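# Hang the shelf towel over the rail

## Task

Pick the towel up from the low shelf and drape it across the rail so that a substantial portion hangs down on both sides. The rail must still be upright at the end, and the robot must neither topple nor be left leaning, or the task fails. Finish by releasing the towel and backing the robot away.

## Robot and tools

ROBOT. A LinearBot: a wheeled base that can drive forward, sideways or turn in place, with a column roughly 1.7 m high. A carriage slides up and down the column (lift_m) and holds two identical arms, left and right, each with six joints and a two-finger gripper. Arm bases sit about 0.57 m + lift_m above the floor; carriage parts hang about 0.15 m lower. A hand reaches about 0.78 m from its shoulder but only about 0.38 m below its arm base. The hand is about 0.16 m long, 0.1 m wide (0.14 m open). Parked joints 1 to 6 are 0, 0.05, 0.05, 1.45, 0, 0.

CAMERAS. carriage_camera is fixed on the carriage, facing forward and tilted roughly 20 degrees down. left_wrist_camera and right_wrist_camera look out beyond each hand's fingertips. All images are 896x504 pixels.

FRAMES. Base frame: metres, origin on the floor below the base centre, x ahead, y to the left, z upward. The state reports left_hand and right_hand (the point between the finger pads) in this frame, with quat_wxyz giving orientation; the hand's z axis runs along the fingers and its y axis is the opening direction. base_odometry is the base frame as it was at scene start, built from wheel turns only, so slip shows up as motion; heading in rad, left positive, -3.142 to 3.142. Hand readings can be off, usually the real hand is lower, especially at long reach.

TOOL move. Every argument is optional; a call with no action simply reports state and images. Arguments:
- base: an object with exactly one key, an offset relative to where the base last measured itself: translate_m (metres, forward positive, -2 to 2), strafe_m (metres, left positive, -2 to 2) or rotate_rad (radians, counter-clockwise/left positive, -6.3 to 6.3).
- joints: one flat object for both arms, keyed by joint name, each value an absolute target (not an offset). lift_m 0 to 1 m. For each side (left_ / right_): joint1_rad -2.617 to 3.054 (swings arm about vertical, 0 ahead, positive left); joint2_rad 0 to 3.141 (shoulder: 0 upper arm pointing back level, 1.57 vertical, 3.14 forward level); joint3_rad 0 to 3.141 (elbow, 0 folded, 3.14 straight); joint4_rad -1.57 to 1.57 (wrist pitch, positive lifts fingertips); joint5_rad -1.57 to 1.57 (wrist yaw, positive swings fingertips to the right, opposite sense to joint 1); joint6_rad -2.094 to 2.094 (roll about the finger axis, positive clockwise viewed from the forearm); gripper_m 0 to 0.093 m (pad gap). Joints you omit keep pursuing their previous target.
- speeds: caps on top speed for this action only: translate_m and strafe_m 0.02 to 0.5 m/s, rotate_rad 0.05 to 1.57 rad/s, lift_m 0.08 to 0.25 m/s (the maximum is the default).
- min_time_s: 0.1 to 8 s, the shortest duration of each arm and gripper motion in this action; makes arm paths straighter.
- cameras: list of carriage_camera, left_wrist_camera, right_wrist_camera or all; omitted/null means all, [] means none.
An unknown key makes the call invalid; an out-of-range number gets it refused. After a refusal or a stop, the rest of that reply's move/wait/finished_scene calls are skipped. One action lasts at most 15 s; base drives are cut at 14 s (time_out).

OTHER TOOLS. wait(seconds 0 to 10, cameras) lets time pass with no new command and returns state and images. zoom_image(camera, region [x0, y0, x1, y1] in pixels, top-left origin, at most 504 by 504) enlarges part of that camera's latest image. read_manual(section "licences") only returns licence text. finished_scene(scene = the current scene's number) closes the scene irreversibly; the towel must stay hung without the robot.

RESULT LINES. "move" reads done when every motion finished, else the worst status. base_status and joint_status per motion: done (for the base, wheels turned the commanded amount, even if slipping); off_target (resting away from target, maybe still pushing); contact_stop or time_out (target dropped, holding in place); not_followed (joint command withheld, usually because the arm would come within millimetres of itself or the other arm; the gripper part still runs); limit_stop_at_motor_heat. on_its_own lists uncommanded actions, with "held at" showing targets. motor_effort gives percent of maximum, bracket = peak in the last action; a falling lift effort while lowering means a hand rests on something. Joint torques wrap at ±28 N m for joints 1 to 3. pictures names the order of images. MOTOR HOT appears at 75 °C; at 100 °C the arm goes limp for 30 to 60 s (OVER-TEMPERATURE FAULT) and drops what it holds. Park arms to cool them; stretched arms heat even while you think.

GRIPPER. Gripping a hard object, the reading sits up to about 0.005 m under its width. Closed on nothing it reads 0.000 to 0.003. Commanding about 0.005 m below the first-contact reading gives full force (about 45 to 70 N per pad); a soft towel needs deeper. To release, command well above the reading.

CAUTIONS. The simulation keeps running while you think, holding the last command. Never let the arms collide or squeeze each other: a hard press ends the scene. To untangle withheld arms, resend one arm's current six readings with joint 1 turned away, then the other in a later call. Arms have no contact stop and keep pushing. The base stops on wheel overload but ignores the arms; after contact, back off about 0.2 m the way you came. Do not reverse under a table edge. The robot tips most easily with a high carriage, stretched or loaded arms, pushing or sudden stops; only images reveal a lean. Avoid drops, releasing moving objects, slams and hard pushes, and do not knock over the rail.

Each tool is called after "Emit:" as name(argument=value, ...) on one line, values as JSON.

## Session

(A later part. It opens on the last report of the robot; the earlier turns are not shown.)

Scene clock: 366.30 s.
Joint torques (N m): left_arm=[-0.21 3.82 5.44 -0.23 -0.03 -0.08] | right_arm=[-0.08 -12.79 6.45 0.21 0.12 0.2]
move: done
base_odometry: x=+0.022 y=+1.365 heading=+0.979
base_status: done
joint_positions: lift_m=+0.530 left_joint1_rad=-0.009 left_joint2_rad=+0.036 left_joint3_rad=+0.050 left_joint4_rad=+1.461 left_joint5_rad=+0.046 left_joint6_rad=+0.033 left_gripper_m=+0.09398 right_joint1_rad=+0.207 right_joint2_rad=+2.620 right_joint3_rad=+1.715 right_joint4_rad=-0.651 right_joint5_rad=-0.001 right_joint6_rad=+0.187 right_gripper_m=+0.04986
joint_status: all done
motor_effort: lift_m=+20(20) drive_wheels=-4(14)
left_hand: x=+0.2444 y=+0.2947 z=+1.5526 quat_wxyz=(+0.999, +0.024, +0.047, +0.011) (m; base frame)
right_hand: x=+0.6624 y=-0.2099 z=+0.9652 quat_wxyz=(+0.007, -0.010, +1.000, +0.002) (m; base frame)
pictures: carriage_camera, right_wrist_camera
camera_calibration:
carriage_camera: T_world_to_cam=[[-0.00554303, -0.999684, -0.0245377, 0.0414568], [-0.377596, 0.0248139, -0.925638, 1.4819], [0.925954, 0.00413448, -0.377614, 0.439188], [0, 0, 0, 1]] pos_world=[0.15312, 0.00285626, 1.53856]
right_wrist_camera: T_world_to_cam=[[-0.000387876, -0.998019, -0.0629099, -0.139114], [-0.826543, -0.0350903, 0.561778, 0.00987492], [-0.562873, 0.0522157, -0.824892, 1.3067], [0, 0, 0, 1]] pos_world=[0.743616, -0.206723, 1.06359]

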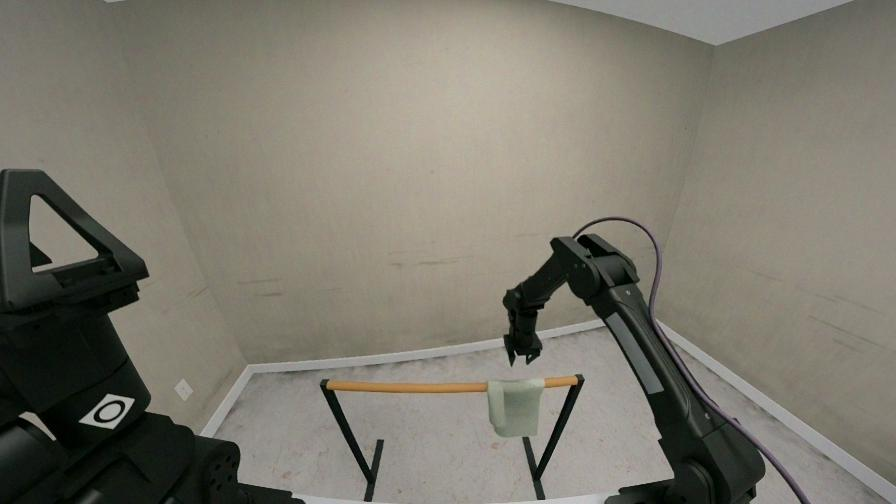

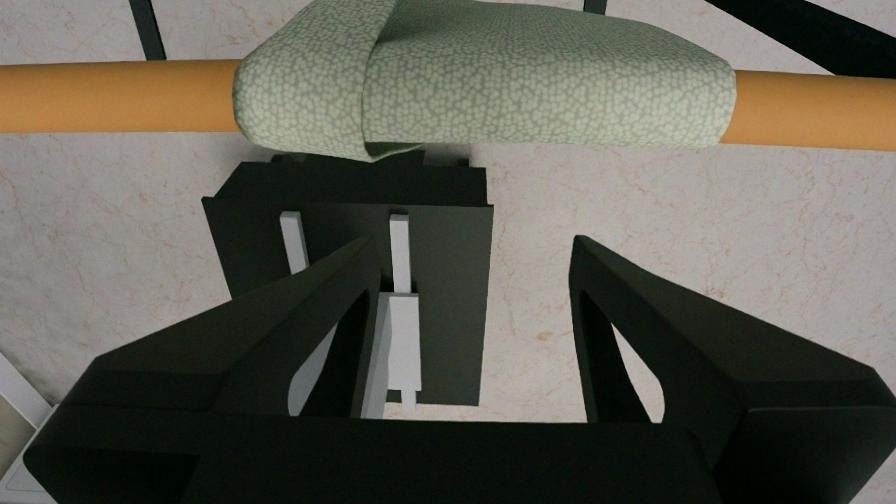

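Emit:
move(joints={"lift_m": 0.475}, speeds={"lift_m": 0.08}, cameras=["carriage_camera", "right_wrist_camera"])

Emit:
zoom_image(camera="carriage_camera", region=[440, 300, 600, 460])

Scene clock: 375.83 s.
Joint torques (N m): left_arm=[-0.23 3.89 5.63 -0.22 0.01 -0.09] | right_arm=[-0.08 -13.26 5.83 0.25 0.1 0.22]
move: done
base_odometry: x=+0.022 y=+1.365 heading=+0.979
base_status: not commanded
joint_positions: lift_m=+0.475 left_joint1_rad=-0.009 left_joint2_rad=+0.036 left_joint3_rad=+0.050 left_joint4_rad=+1.461 left_joint5_rad=+0.046 left_joint6_rad=+0.033 left_gripper_m=+0.09398 right_joint1_rad=+0.207 right_joint2_rad=+2.622 right_joint3_rad=+1.719 right_joint4_rad=-0.652 right_joint5_rad=-0.001 right_joint6_rad=+0.187 right_gripper_m=+0.04986
joint_status: all done
motor_effort: lift_m=+19(20) drive_wheels=+4(5)
left_hand: x=+0.2444 y=+0.2947 z=+1.4976 quat_wxyz=(+0.999, +0.024, +0.047, +0.011) (m; base frame)
right_hand: x=+0.6628 y=-0.2098 z=+0.9098 quat_wxyz=(+0.007, -0.010, +1.000, +0.002) (m; base frame)
pictures: carriage_camera, right_wrist_camera
camera_calibration:
carriage_camera: T_world_to_cam=[[-0.00554303, -0.999684, -0.0245377, 0.0401073], [-0.377596, 0.0248139, -0.925638, 1.43099], [0.925954, 0.00413448, -0.377614, 0.418419], [0, 0, 0, 1]] pos_world=[0.15312, 0.00285626, 1.48356]
right_wrist_camera: T_world_to_cam=[[-0.000387876, -0.998019, -0.0629099, -0.142506], [-0.826543, -0.0350903, 0.561778, 0.0413877], [-0.562873, 0.0522157, -0.824892, 1.26114], [0, 0, 0, 1]] pos_world=[0.744016, -0.206623, 1.00809]

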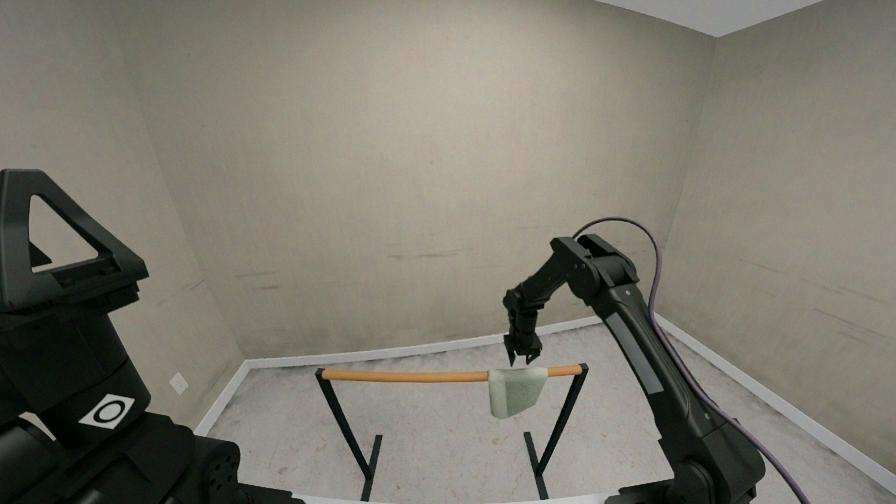

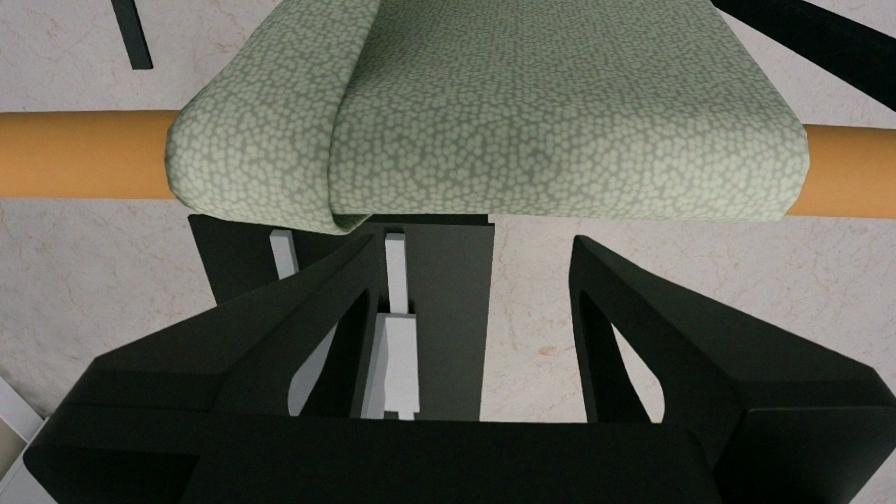

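Scaled by 3.150 from the camera's 896x504 image, which has a finer 1280x720 frame.

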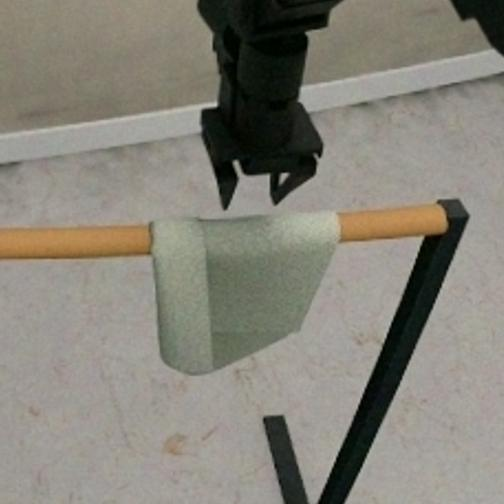

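Emit:
move(base={"translate_m": 0.013}, joints={"lift_m": 0.455}, speeds={"translate_m": 0.04, "lift_m": 0.08}, cameras=["carriage_camera", "right_wrist_camera"])

Emit:
zoom_image(camera="carriage_camera", region=[440, 300, 600, 460])

Scene clock: 384.03 s.
Joint torques (N m): left_arm=[-0.2 3.95 5.68 -0.22 -0.01 -0.09] | right_arm=[0.16 -13.42 5.97 0.26 0.1 0.21]
move: done
base_odometry: x=+0.029 y=+1.376 heading=+0.980
base_status: done
joint_positions: lift_m=+0.455 left_joint1_rad=-0.009 left_joint2_rad=+0.036 left_joint3_rad=+0.050 left_joint4_rad=+1.461 left_joint5_rad=+0.046 left_joint6_rad=+0.033 left_gripper_m=+0.09398 right_joint1_rad=+0.208 right_joint2_rad=+2.625 right_joint3_rad=+1.720 right_joint4_rad=-0.654 right_joint5_rad=-0.001 right_joint6_rad=+0.187 right_gripper_m=+0.04986
joint_status: all done
motor_effort: lift_m=+20(21) drive_wheels=+4(14)
left_hand: x=+0.2443 y=+0.2947 z=+1.4776 quat_wxyz=(+0.999, +0.024, +0.047, +0.011) (m; base frame)
right_hand: x=+0.6621 y=-0.2096 z=+0.8889 quat_wxyz=(+0.006, -0.011, +1.000, +0.002) (m; base frame)
pictures: carriage_camera, right_wrist_camera
camera_calibration:
carriage_camera: T_world_to_cam=[[-0.00554303, -0.999684, -0.0245377, 0.0396141], [-0.377596, 0.0248139, -0.925638, 1.41238], [0.925954, 0.00413448, -0.377614, 0.410829], [0, 0, 0, 1]] pos_world=[0.15312, 0.00285626, 1.46346]
right_wrist_camera: T_world_to_cam=[[0.000133443, -0.998064, -0.0622024, -0.144632], [-0.824615, -0.0352974, 0.564592, 0.0487341], [-0.565695, 0.0512177, -0.823023, 1.24344], [0, 0, 0, 1]] pos_world=[0.743614, -0.206318, 0.986869]

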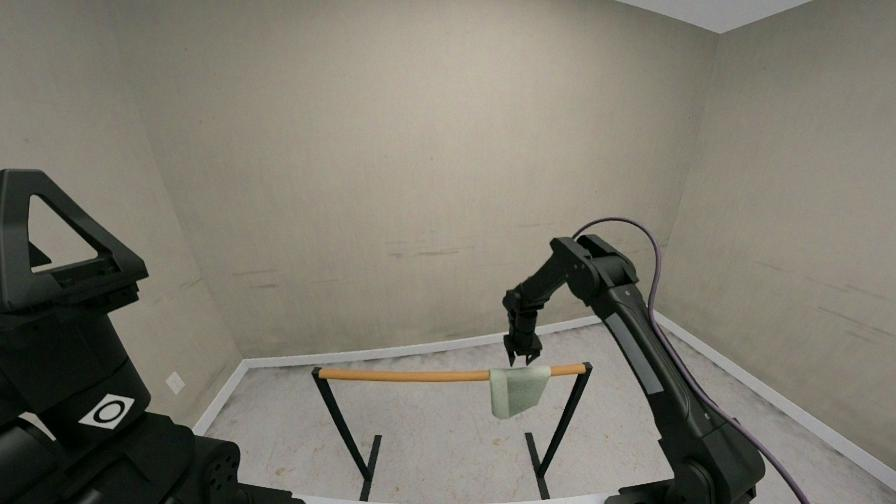

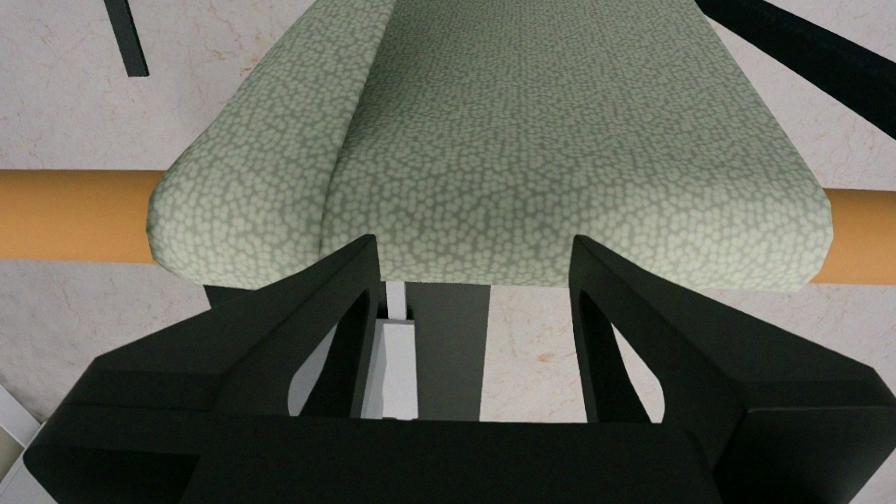

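Scaled by 3.150 from the camera's 896x504 image, which has a finer 1280x720 frame.

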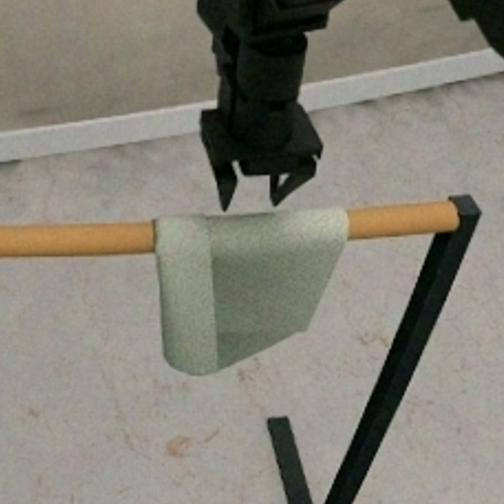

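Emit:
move(joints={"lift_m": 0.438}, speeds={"lift_m": 0.08}, cameras=["right_wrist_camera"])

Scene clock: 388.70 s.
Joint torques (N m): left_arm=[-0.24 3.77 5.6 -0.22 0 -0.09] | right_arm=[-0.12 -13.63 5.3 0.3 0.11 0.21]
move: done
base_odometry: x=+0.029 y=+1.376 heading=+0.980
base_status: not commanded
joint_positions: lift_m=+0.438 left_joint1_rad=-0.009 left_joint2_rad=+0.036 left_joint3_rad=+0.050 left_joint4_rad=+1.461 left_joint5_rad=+0.046 left_joint6_rad=+0.033 left_gripper_m=+0.09398 right_joint1_rad=+0.208 right_joint2_rad=+2.625 right_joint3_rad=+1.728 right_joint4_rad=-0.656 right_joint5_rad=-0.001 right_joint6_rad=+0.187 right_gripper_m=+0.04986
joint_status: all done
motor_effort: lift_m=+19(19) drive_wheels=+4(4)
left_hand: x=+0.2443 y=+0.2947 z=+1.4607 quat_wxyz=(+0.999, +0.024, +0.047, +0.011) (m; base frame)
right_hand: x=+0.6647 y=-0.2090 z=+0.8736 quat_wxyz=(+0.009, -0.011, +1.000, +0.002) (m; base frame)
pictures: right_wrist_camera
camera_calibration:
right_wrist_camera: T_world_to_cam=[[0.000103949, -0.997982, -0.0634966, -0.143857], [-0.828039, -0.0356866, 0.559533, 0.0662067], [-0.56067, 0.0525195, -0.826372, 1.23224], [0, 0, 0, 1]] pos_world=[0.745716, -0.205921, 0.972108]

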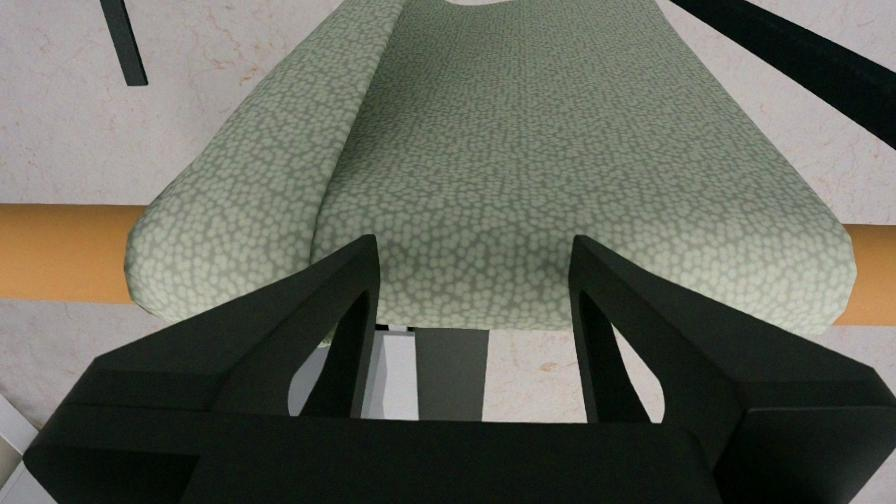

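Emit:
move(joints={"lift_m": 0.424}, speeds={"lift_m": 0.08}, cameras=["right_wrist_camera", "carriage_camera"])

Emit:
zoom_image(camera="carriage_camera", region=[440, 300, 600, 460])

Scene clock: 392.93 s.
Joint torques (N m): left_arm=[-0.21 3.92 5.76 -0.25 0.01 -0.09] | right_arm=[-0.12 -13.42 4.68 0.17 0.1 0.15]
move: done
base_odometry: x=+0.029 y=+1.376 heading=+0.980
base_status: not commanded
joint_positions: lift_m=+0.424 left_joint1_rad=-0.009 left_joint2_rad=+0.036 left_joint3_rad=+0.050 left_joint4_rad=+1.461 left_joint5_rad=+0.046 left_joint6_rad=+0.033 left_gripper_m=+0.09398 right_joint1_rad=+0.208 right_joint2_rad=+2.623 right_joint3_rad=+1.738 right_joint4_rad=-0.633 right_joint5_rad=-0.001 right_joint6_rad=+0.190 right_gripper_m=+0.04986
joint_status: all done
motor_effort: lift_m=+20(20) drive_wheels=-4(4)
left_hand: x=+0.2443 y=+0.2947 z=+1.4466 quat_wxyz=(+0.999, +0.024, +0.047, +0.011) (m; base frame)
right_hand: x=+0.6750 y=-0.2069 z=+0.8628 quat_wxyz=(+0.026, -0.009, +1.000, +0.006) (m; base frame)
pictures: carriage_camera, right_wrist_camera
camera_calibration:
carriage_camera: T_world_to_cam=[[-0.00554303, -0.999684, -0.0245377, 0.0388559], [-0.377596, 0.0248139, -0.925638, 1.38378], [0.925954, 0.00413448, -0.377614, 0.399161], [0, 0, 0, 1]] pos_world=[0.15312, 0.00285626, 1.43256]
right_wrist_camera: T_world_to_cam=[[-0.000974332, -0.997472, -0.0710609, -0.134978], [-0.847238, -0.0369251, 0.529929, 0.119001], [-0.531213, 0.0607218, -0.84506, 1.22688], [0, 0, 0, 1]] pos_world=[0.752425, -0.204741, 0.964131]

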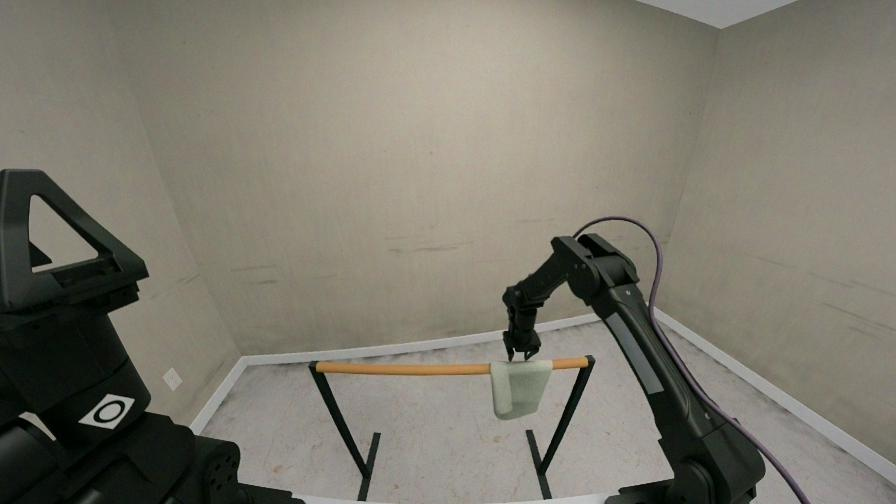

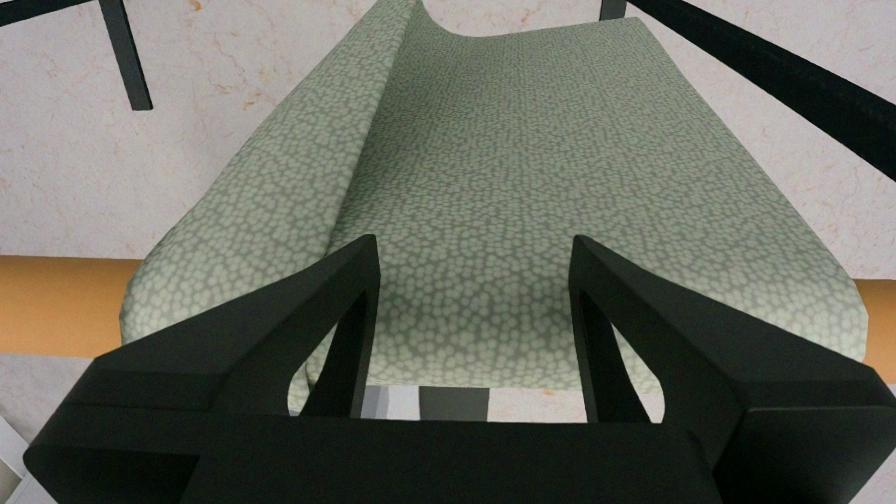

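Scaled by 3.150 from the camera's 896x504 image, which has a finer 1280x720 frame.

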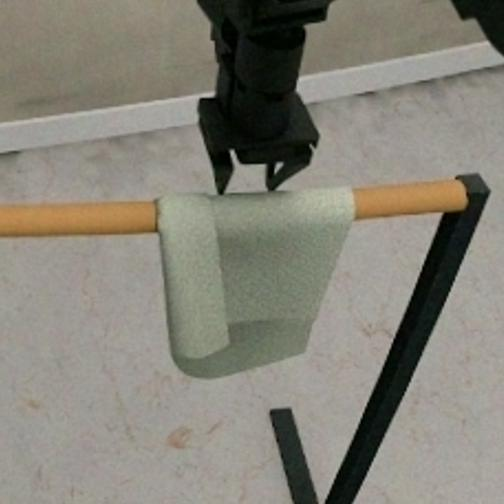

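Emit:
move(joints={"lift_m": 0.447}, speeds={"lift_m": 0.08}, cameras=[])

Emit:
move(base={"translate_m": -0.014}, speeds={"translate_m": 0.04}, cameras=["right_wrist_camera"])

Emit:
move(joints={"lift_m": 0.428}, speeds={"lift_m": 0.08}, cameras=["right_wrist_camera"])

Scene clock: 397.37 s.
Joint torques (N m): left_arm=[-0.21 3.93 5.63 -0.23 0 -0.09] | right_arm=[-0.1 -13.61 4.66 0.25 0.11 0.16]
move: done
base_odometry: x=+0.029 y=+1.376 heading=+0.980
base_status: not commanded
joint_positions: lift_m=+0.447 left_joint1_rad=-0.009 left_joint2_rad=+0.036 left_joint3_rad=+0.050 left_joint4_rad=+1.461 left_joint5_rad=+0.046 left_joint6_rad=+0.033 left_gripper_m=+0.09398 right_joint1_rad=+0.208 right_joint2_rad=+2.624 right_joint3_rad=+1.736 right_joint4_rad=-0.646 right_joint5_rad=-0.001 right_joint6_rad=+0.191 right_gripper_m=+0.04986
joint_status: all done
motor_effort: lift_m=+25(30) drive_wheels=+4(4)
left_hand: x=+0.2443 y=+0.2947 z=+1.4690 quat_wxyz=(+0.999, +0.024, +0.047, +0.011) (m; base frame)
right_hand: x=+0.6707 y=-0.2078 z=+0.8842 quat_wxyz=(+0.018, -0.009, +1.000, +0.004) (m; base frame)
pictures: none
No camera images: "cameras" was empty.

Scene clock: 398.40 s.
Joint torques (N m): left_arm=[-0.25 3.85 5.55 -0.17 -0.02 -0.09] | right_arm=[-0.06 -13.48 4.68 0.26 0.11 0.15]
move: done
base_odometry: x=+0.021 y=+1.365 heading=+0.980
base_status: done
joint_positions: lift_m=+0.447 left_joint1_rad=-0.009 left_joint2_rad=+0.036 left_joint3_rad=+0.050 left_joint4_rad=+1.460 left_joint5_rad=+0.046 left_joint6_rad=+0.033 left_gripper_m=+0.09398 right_joint1_rad=+0.208 right_joint2_rad=+2.624 right_joint3_rad=+1.736 right_joint4_rad=-0.650 right_joint5_rad=-0.001 right_joint6_rad=+0.191 right_gripper_m=+0.04986
joint_status: not commanded
motor_effort: lift_m=+25(25) drive_wheels=+3(12)
left_hand: x=+0.2445 y=+0.2947 z=+1.4690 quat_wxyz=(+0.999, +0.024, +0.047, +0.011) (m; base frame)
right_hand: x=+0.6697 y=-0.2080 z=+0.8842 quat_wxyz=(+0.016, -0.009, +1.000, +0.004) (m; base frame)
pictures: right_wrist_camera
camera_calibration:
right_wrist_camera: T_world_to_cam=[[-0.00271651, -0.99776, -0.0668443, -0.137172], [-0.836618, -0.0343486, 0.546709, 0.081794], [-0.54778, 0.0574083, -0.83465, 1.24351], [0, 0, 0, 1]] pos_world=[0.749225, -0.205443, 0.984006]

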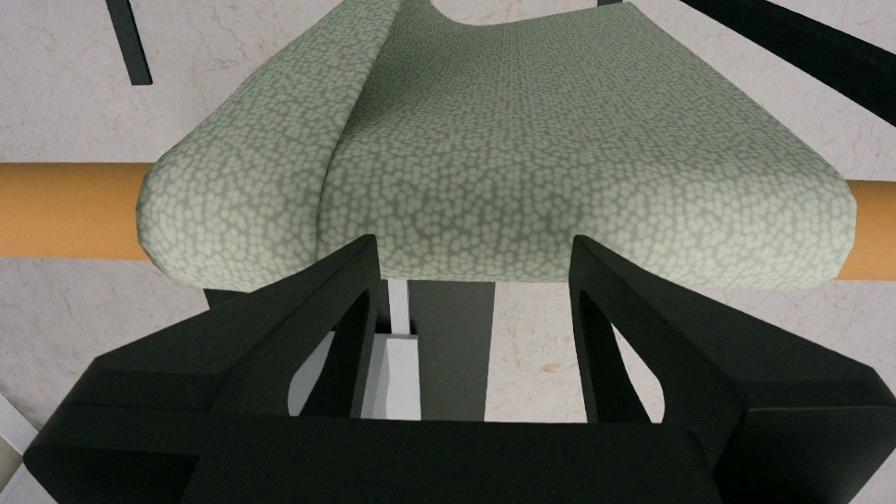

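Scene clock: 399.00 s.
Joint torques (N m): left_arm=[-0.2 3.89 5.65 -0.21 0 -0.09] | right_arm=[-0.1 -12.18 4.31 0.42 0.1 0.17]
move: done
base_odometry: x=+0.021 y=+1.365 heading=+0.980
base_status: not commanded
joint_positions: lift_m=+0.429 left_joint1_rad=-0.009 left_joint2_rad=+0.036 left_joint3_rad=+0.050 left_joint4_rad=+1.460 left_joint5_rad=+0.046 left_joint6_rad=+0.033 left_gripper_m=+0.09398 right_joint1_rad=+0.208 right_joint2_rad=+2.608 right_joint3_rad=+1.742 right_joint4_rad=-0.668 right_joint5_rad=-0.001 right_joint6_rad=+0.191 right_gripper_m=+0.04986
joint_status: all done
motor_effort: lift_m=+18(18) drive_wheels=+3(4)
left_hand: x=+0.2445 y=+0.2947 z=+1.4508 quat_wxyz=(+0.999, +0.024, +0.047, +0.011) (m; base frame)
right_hand: x=+0.6717 y=-0.2075 z=+0.8741 quat_wxyz=(+0.018, -0.009, +1.000, +0.004) (m; base frame)
pictures: right_wrist_camera
camera_calibration:
right_wrist_camera: T_world_to_cam=[[-0.00249024, -0.997711, -0.067574, -0.136971], [-0.838445, -0.0347436, 0.543878, 0.0925369], [-0.544981, 0.0580115, -0.836439, 1.23597], [0, 0, 0, 1]] pos_world=[0.750825, -0.205143, 0.974227]

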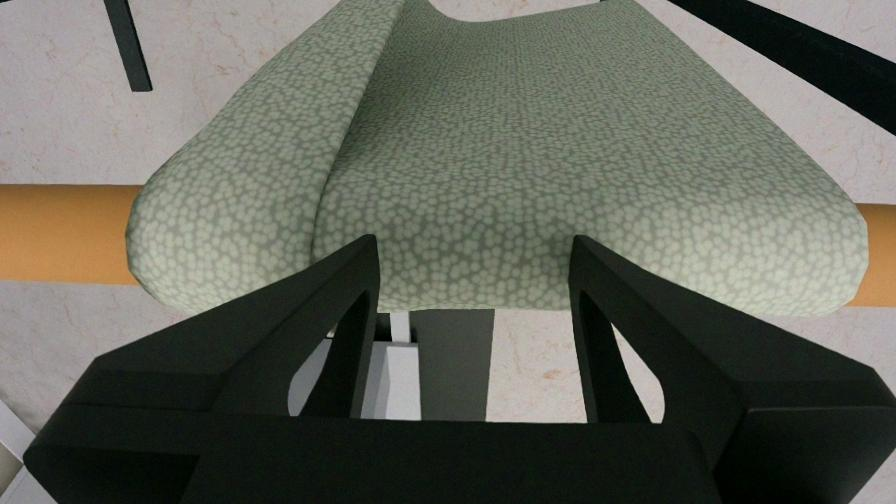

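Emit:
move(joints={"right_gripper_m": 0.0}, min_time_s=2.0, cameras=["right_wrist_camera"])

Scene clock: 407.23 s.
Joint torques (N m): left_arm=[-0.27 3.85 5.61 -0.19 0 -0.09] | right_arm=[-0.13 -12.1 4.36 0.25 0.1 0.17]
move: done
base_odometry: x=+0.021 y=+1.365 heading=+0.980
base_status: not commanded
joint_positions: lift_m=+0.429 left_joint1_rad=-0.009 left_joint2_rad=+0.036 left_joint3_rad=+0.050 left_joint4_rad=+1.460 left_joint5_rad=+0.046 left_joint6_rad=+0.033 left_gripper_m=+0.09398 right_joint1_rad=+0.208 right_joint2_rad=+2.608 right_joint3_rad=+1.742 right_joint4_rad=-0.642 right_joint5_rad=-0.001 right_joint6_rad=+0.191 right_gripper_m=+0.00073
joint_status: all done
motor_effort: lift_m=+18(18) drive_wheels=+3(3)
left_hand: x=+0.2445 y=+0.2947 z=+1.4508 quat_wxyz=(+0.999, +0.024, +0.047, +0.011) (m; base frame)
right_hand: x=+0.6778 y=-0.2062 z=+0.8745 quat_wxyz=(+0.031, -0.009, +0.999, +0.007) (m; base frame)
pictures: right_wrist_camera
camera_calibration:
right_wrist_camera: T_world_to_cam=[[-0.000755186, -0.997345, -0.0728239, -0.132119], [-0.851786, -0.0375101, 0.522546, 0.124685], [-0.52389, 0.062425, -0.849496, 1.23751], [0, 0, 0, 1]] pos_world=[0.754425, -0.204343, 0.976486]

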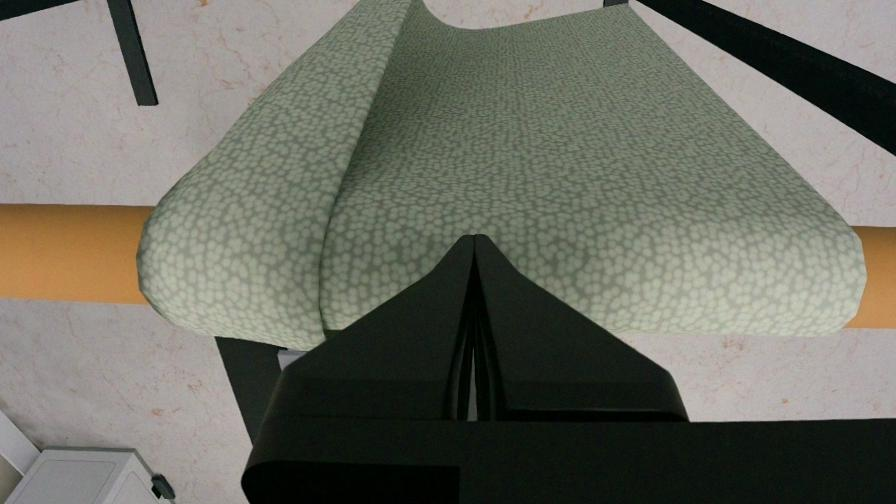

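Emit:
move(joints={"lift_m": 0.455}, speeds={"lift_m": 0.1}, cameras=[])

Emit:
move(base={"translate_m": -0.016}, joints={"right_gripper_m": 0.045}, speeds={"translate_m": 0.04}, cameras=["right_wrist_camera", "carriage_camera"])

Emit:
zoom_image(camera="carriage_camera", region=[440, 300, 600, 460])

Scene clock: 429.00 s.
Joint torques (N m): left_arm=[-0.29 3.9 5.61 -0.21 0 -0.09] | right_arm=[-0.17 -12.81 4.74 0.22 0.11 0.16]
move: done
base_odometry: x=+0.021 y=+1.365 heading=+0.980
base_status: not commanded
joint_positions: lift_m=+0.455 left_joint1_rad=-0.009 left_joint2_rad=+0.036 left_joint3_rad=+0.050 left_joint4_rad=+1.460 left_joint5_rad=+0.046 left_joint6_rad=+0.033 left_gripper_m=+0.09398 right_joint1_rad=+0.208 right_joint2_rad=+2.617 right_joint3_rad=+1.737 right_joint4_rad=-0.649 right_joint5_rad=-0.001 right_joint6_rad=+0.191 right_gripper_m=+0.00073
joint_status: all done
motor_effort: lift_m=+25(30) drive_wheels=+3(3)
left_hand: x=+0.2445 y=+0.2947 z=+1.4770 quat_wxyz=(+0.999, +0.024, +0.047, +0.011) (m; base frame)
right_hand: x=+0.6721 y=-0.2075 z=+0.8954 quat_wxyz=(+0.021, -0.009, +1.000, +0.005) (m; base frame)
pictures: none
No camera images: "cameras" was empty.

Scene clock: 429.93 s.
Joint torques (N m): left_arm=[-0.25 3.82 5.68 -0.19 0.01 -0.09] | right_arm=[-0.01 -12.85 4.67 0.3 0.11 0.16]
move: done
base_odometry: x=+0.012 y=+1.351 heading=+0.980
base_status: done
joint_positions: lift_m=+0.455 left_joint1_rad=-0.009 left_joint2_rad=+0.036 left_joint3_rad=+0.050 left_joint4_rad=+1.460 left_joint5_rad=+0.046 left_joint6_rad=+0.033 left_gripper_m=+0.09398 right_joint1_rad=+0.208 right_joint2_rad=+2.617 right_joint3_rad=+1.737 right_joint4_rad=-0.651 right_joint5_rad=-0.001 right_joint6_rad=+0.191 right_gripper_m=+0.04489
joint_status: all done
motor_effort: lift_m=+25(25) drive_wheels=-1(10)
left_hand: x=+0.2445 y=+0.2947 z=+1.4770 quat_wxyz=(+0.999, +0.024, +0.047, +0.011) (m; base frame)
right_hand: x=+0.6715 y=-0.2076 z=+0.8954 quat_wxyz=(+0.020, -0.009, +1.000, +0.004) (m; base frame)
pictures: carriage_camera, right_wrist_camera
camera_calibration:
carriage_camera: T_world_to_cam=[[-0.00554303, -0.999684, -0.0245377, 0.0396018], [-0.377596, 0.0248139, -0.925638, 1.41192], [0.925954, 0.00413448, -0.377614, 0.41064], [0, 0, 0, 1]] pos_world=[0.15312, 0.00285626, 1.46296]
right_wrist_camera: T_world_to_cam=[[-0.00230958, -0.997671, -0.0681662, -0.135163], [-0.84002, -0.0350483, 0.541423, 0.0840293], [-0.542551, 0.0585114, -0.837982, 1.25343], [0, 0, 0, 1]] pos_world=[0.750325, -0.205243, 0.995645]

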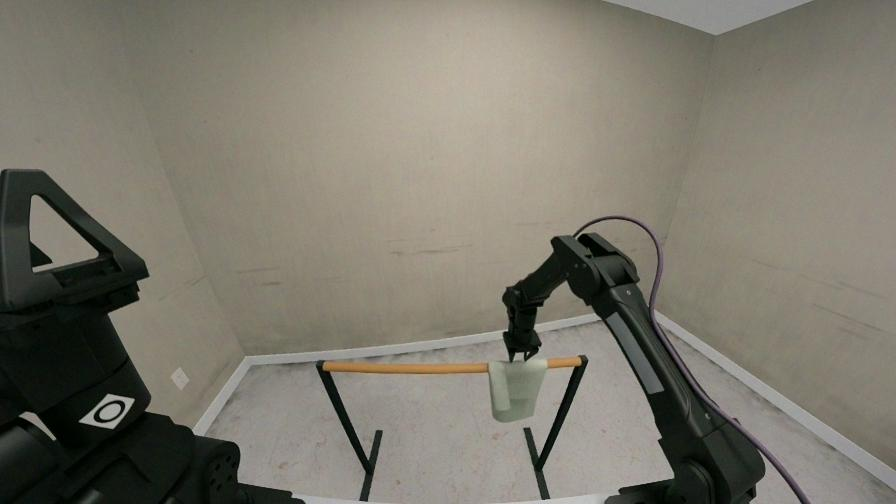

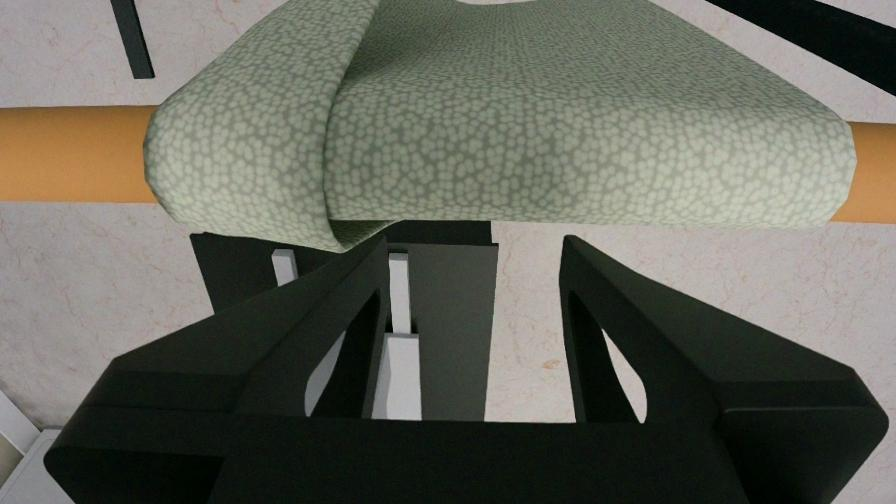

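Scaled by 3.150 from the camera's 896x504 image, which has a finer 1280x720 frame.

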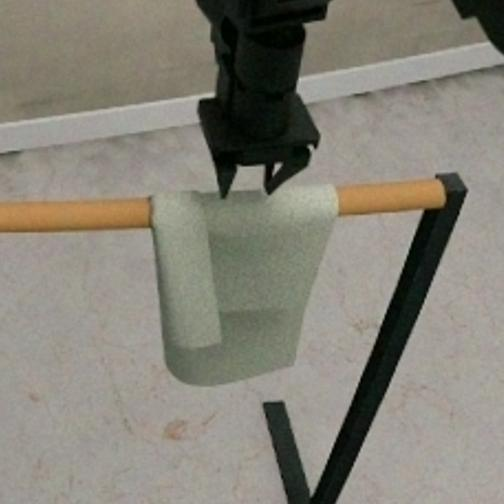

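Emit:
move(joints={"lift_m": 0.416}, speeds={"lift_m": 0.08}, cameras=["right_wrist_camera"])

Scene clock: 438.83 s.
Joint torques (N m): left_arm=[-0.24 3.85 5.61 -0.22 0 -0.08] | right_arm=[-0.09 -9.95 4.16 0.77 0.09 0.16]
move: done
base_odometry: x=+0.012 y=+1.351 heading=+0.980
base_status: not commanded
joint_positions: lift_m=+0.417 left_joint1_rad=-0.009 left_joint2_rad=+0.036 left_joint3_rad=+0.050 left_joint4_rad=+1.460 left_joint5_rad=+0.046 left_joint6_rad=+0.033 left_gripper_m=+0.09398 right_joint1_rad=+0.208 right_joint2_rad=+2.585 right_joint3_rad=+1.744 right_joint4_rad=-0.703 right_joint5_rad=-0.001 right_joint6_rad=+0.191 right_gripper_m=+0.04489
joint_status: all done
motor_effort: lift_m=+17(18) drive_wheels=+1(1)
left_hand: x=+0.2445 y=+0.2947 z=+1.4389 quat_wxyz=(+0.999, +0.024, +0.047, +0.011) (m; base frame)
right_hand: x=+0.6695 y=-0.2080 z=+0.8723 quat_wxyz=(+0.013, -0.009, +1.000, +0.003) (m; base frame)
pictures: right_wrist_camera
camera_calibration:
right_wrist_camera: T_world_to_cam=[[-0.00323181, -0.997864, -0.0652444, -0.1391], [-0.832506, -0.0334614, 0.553004, 0.0799751], [-0.554006, 0.0561036, -0.83062, 1.23373], [0, 0, 0, 1]] pos_world=[0.749624, -0.205343, 0.971458]

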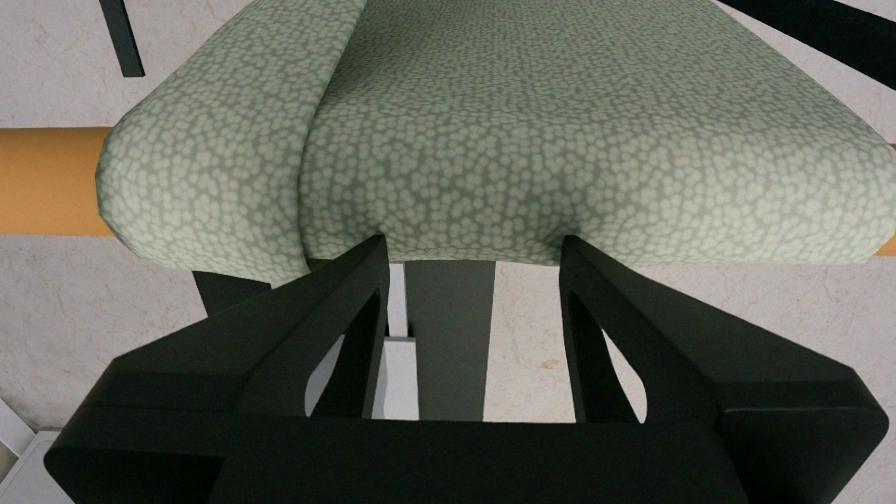

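Emit:
move(joints={"right_gripper_m": 0.0}, min_time_s=2.0, cameras=["right_wrist_camera"])

Scene clock: 444.17 s.
Joint torques (N m): left_arm=[-0.2 3.92 5.59 -0.2 -0.01 -0.1] | right_arm=[-0.2 -12.29 4.82 0.78 0.05 0.17]
move: done
base_odometry: x=+0.012 y=+1.351 heading=+0.980
base_status: not commanded
joint_positions: lift_m=+0.417 left_joint1_rad=-0.009 left_joint2_rad=+0.036 left_joint3_rad=+0.050 left_joint4_rad=+1.460 left_joint5_rad=+0.046 left_joint6_rad=+0.033 left_gripper_m=+0.09398 right_joint1_rad=+0.208 right_joint2_rad=+2.613 right_joint3_rad=+1.734 right_joint4_rad=-0.714 right_joint5_rad=+0.003 right_joint6_rad=+0.191 right_gripper_m=+0.00073
joint_status: all done
motor_effort: lift_m=+18(18) drive_wheels=+1(2)
left_hand: x=+0.2445 y=+0.2947 z=+1.4388 quat_wxyz=(+0.999, +0.024, +0.047, +0.011) (m; base frame)
right_hand: x=+0.6563 y=-0.2115 z=+0.8583 quat_wxyz=(-0.011, -0.009, +1.000, -0.004) (m; base frame)
pictures: right_wrist_camera
camera_calibration:
right_wrist_camera: T_world_to_cam=[[-0.00588703, -0.998664, -0.0513362, -0.153851], [-0.806008, -0.0256469, 0.591348, 0.0279969], [-0.591875, 0.0448587, -0.804781, 1.21538], [0, 0, 0, 1]] pos_world=[0.74101, -0.207447, 0.953656]

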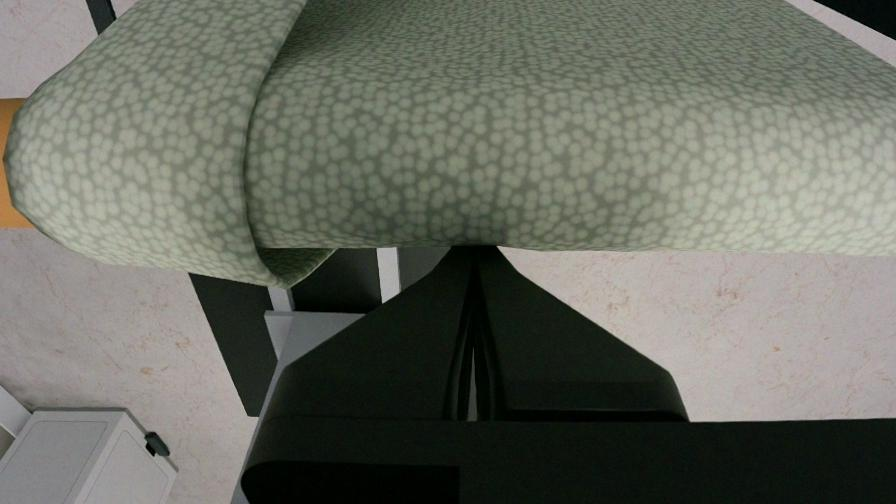

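Emit:
move(joints={"lift_m": 0.6}, speeds={"lift_m": 0.12}, cameras=["carriage_camera", "right_wrist_camera"])

Scene clock: 461.60 s.
Joint torques (N m): left_arm=[-0.24 3.92 5.55 -0.23 0 -0.08] | right_arm=[-0.1 -13.37 4.88 0.39 0.07 0.16]
move: done
base_odometry: x=+0.012 y=+1.351 heading=+0.980
base_status: not commanded
joint_positions: lift_m=+0.600 left_joint1_rad=-0.009 left_joint2_rad=+0.036 left_joint3_rad=+0.050 left_joint4_rad=+1.460 left_joint5_rad=+0.046 left_joint6_rad=+0.033 left_gripper_m=+0.09398 right_joint1_rad=+0.208 right_joint2_rad=+2.624 right_joint3_rad=+1.734 right_joint4_rad=-0.668 right_joint5_rad=+0.003 right_joint6_rad=+0.191 right_gripper_m=+0.00073
joint_status: all done
motor_effort: lift_m=+24(30) drive_wheels=+1(2)
left_hand: x=+0.2445 y=+0.2947 z=+1.6220 quat_wxyz=(+0.999, +0.024, +0.047, +0.011) (m; base frame)
right_hand: x=+0.6645 y=-0.2097 z=+1.0367 quat_wxyz=(+0.006, -0.009, +1.000, +0.000) (m; base frame)
pictures: carriage_camera, right_wrist_camera
camera_calibration:
carriage_camera: T_world_to_cam=[[-0.00554303, -0.999684, -0.0245377, 0.0431598], [-0.377596, 0.0248139, -0.925638, 1.54614], [0.925954, 0.00413448, -0.377614, 0.465394], [0, 0, 0, 1]] pos_world=[0.15312, 0.00285626, 1.60796]
right_wrist_camera: T_world_to_cam=[[-0.0040522, -0.998265, -0.0587423, -0.136399], [-0.825654, -0.0298008, 0.56339, -0.0296548], [-0.564163, 0.0507837, -0.8241, 1.36655], [0, 0, 0, 1]] pos_world=[0.745922, -0.206445, 1.13487]

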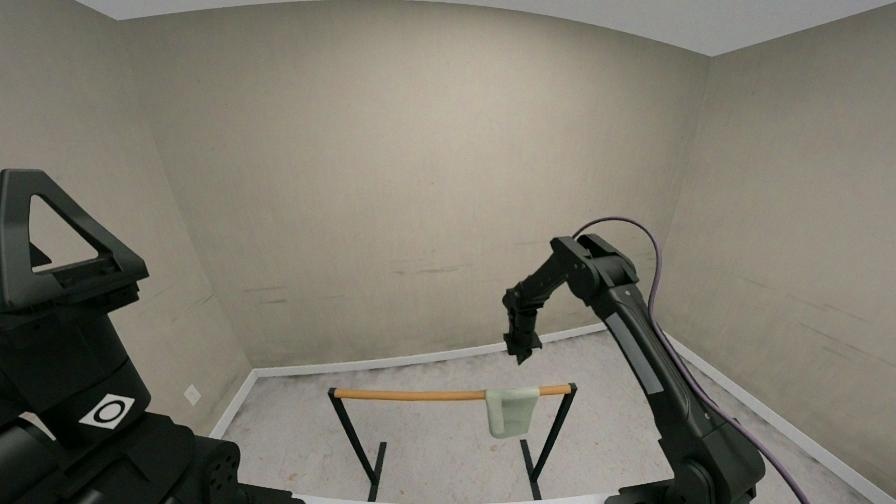

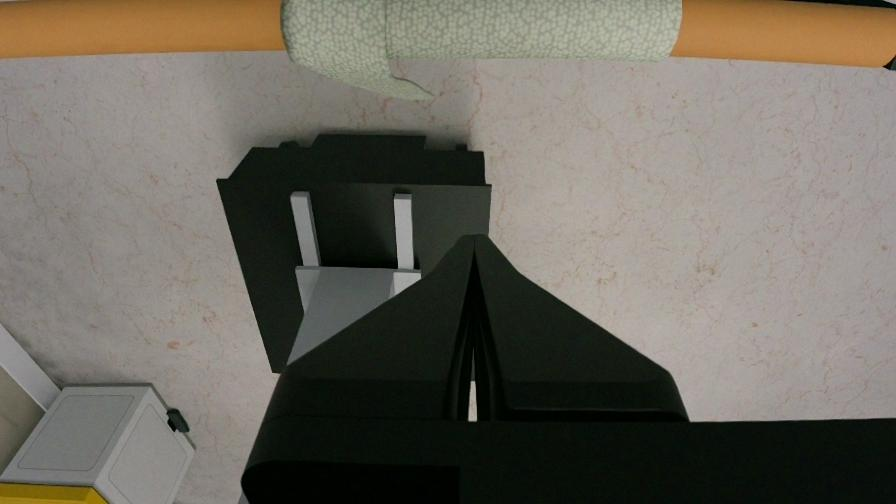

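Emit:
zoom_image(camera="carriage_camera", region=[320, 340, 600, 500])

Emit:
zoom_image(camera="right_wrist_camera", region=[220, 0, 720, 240])

Scaled by 1.800 from the camera's 896x504 image, which has a finer 1280x720 frame.

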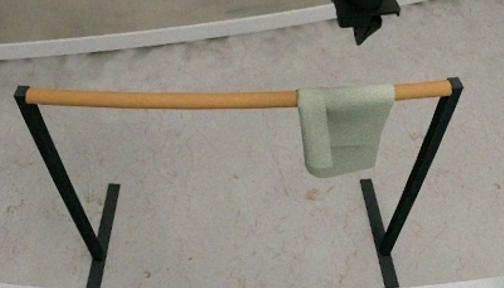

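Scaled by 1.008 from the camera's 896x504 image, which has a finer 1280x720 frame.

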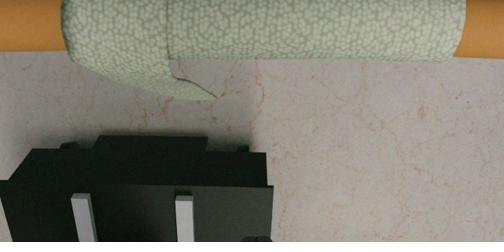

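Emit:
move(base={"translate_m": -0.35}, speeds={"translate_m": 0.2}, cameras=[])

Emit:
move(joints={"right_joint1_rad": 0, "right_joint2_rad": 0.05, "right_joint3_rad": 0.05, "right_joint4_rad": 1.45, "right_joint5_rad": 0, "right_joint6_rad": 0, "lift_m": 0.3}, speeds={"lift_m": 0.15}, min_time_s=2.5, cameras=["carriage_camera"])

Emit:
zoom_image(camera="carriage_camera", region=[340, 260, 600, 460])

Scene clock: 487.17 s.
Joint torques (N m): left_arm=[-0.25 3.89 5.68 -0.23 -0.01 -0.08] | right_arm=[-0.13 -13.39 4.89 0.4 0.04 0.18]
move: done
base_odometry: x=-0.183 y=+1.061 heading=+0.980
base_status: done
joint_positions: lift_m=+0.600 left_joint1_rad=-0.009 left_joint2_rad=+0.036 left_joint3_rad=+0.050 left_joint4_rad=+1.460 left_joint5_rad=+0.046 left_joint6_rad=+0.033 left_gripper_m=+0.09398 right_joint1_rad=+0.208 right_joint2_rad=+2.624 right_joint3_rad=+1.734 right_joint4_rad=-0.666 right_joint5_rad=+0.003 right_joint6_rad=+0.191 right_gripper_m=+0.00073
joint_status: not commanded
motor_effort: lift_m=+24(25) drive_wheels=-1(13)
left_hand: x=+0.2445 y=+0.2947 z=+1.6220 quat_wxyz=(+0.999, +0.024, +0.047, +0.011) (m; base frame)
right_hand: x=+0.6649 y=-0.2096 z=+1.0367 quat_wxyz=(+0.007, -0.009, +1.000, +0.000) (m; base frame)
pictures: none
No camera images: "cameras" was empty.

Scene clock: 490.07 s.
Joint torques (N m): left_arm=[-0.25 3.85 5.64 -0.2 0.03 -0.08] | right_arm=[-0.84 2.78 4.92 -0.01 0.05 -0.04]
move: done
base_odometry: x=-0.183 y=+1.061 heading=+0.980
base_status: not commanded
joint_positions: lift_m=+0.300 left_joint1_rad=-0.009 left_joint2_rad=+0.036 left_joint3_rad=+0.050 left_joint4_rad=+1.460 left_joint5_rad=+0.046 left_joint6_rad=+0.033 left_gripper_m=+0.09398 right_joint1_rad=+0.007 right_joint2_rad=+0.062 right_joint3_rad=+0.061 right_joint4_rad=+1.433 right_joint5_rad=+0.003 right_joint6_rad=+0.014 right_gripper_m=+0.00073
joint_status: all done
motor_effort: lift_m=+20(20) drive_wheels=+1(2)
left_hand: x=+0.2445 y=+0.2947 z=+1.3226 quat_wxyz=(+0.999, +0.024, +0.047, +0.011) (m; base frame)
right_hand: x=+0.2563 y=-0.3031 z=+1.3246 quat_wxyz=(+0.998, +0.002, +0.069, +0.010) (m; base frame)
pictures: carriage_camera
camera_calibration:
carriage_camera: T_world_to_cam=[[-0.00554303, -0.999684, -0.0245377, 0.0358107], [-0.377596, 0.0248139, -0.925638, 1.26891], [0.925954, 0.00413448, -0.377614, 0.352299], [0, 0, 0, 1]] pos_world=[0.15312, 0.00285626, 1.30846]

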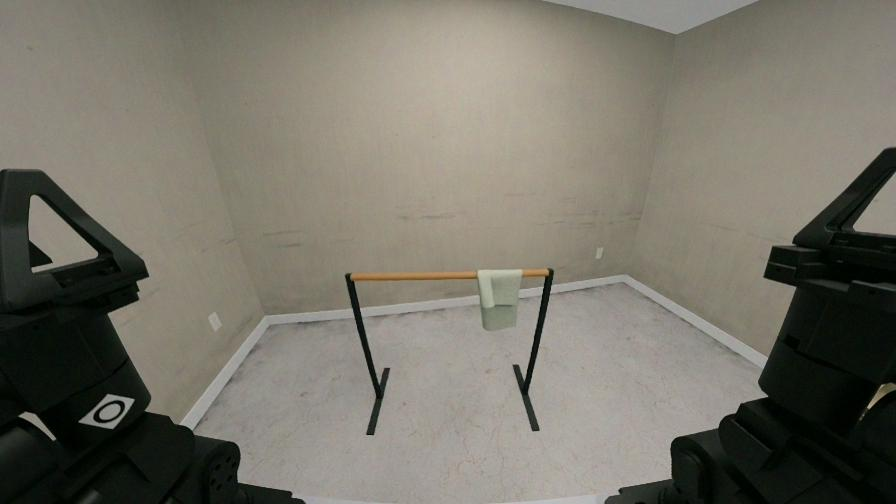

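Scaled by 1.938 from the camera's 896x504 image, which has a finer 1280x720 frame.

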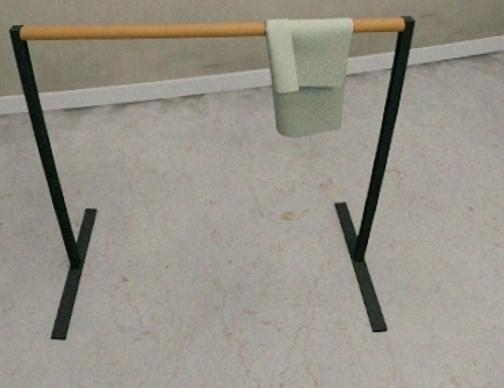

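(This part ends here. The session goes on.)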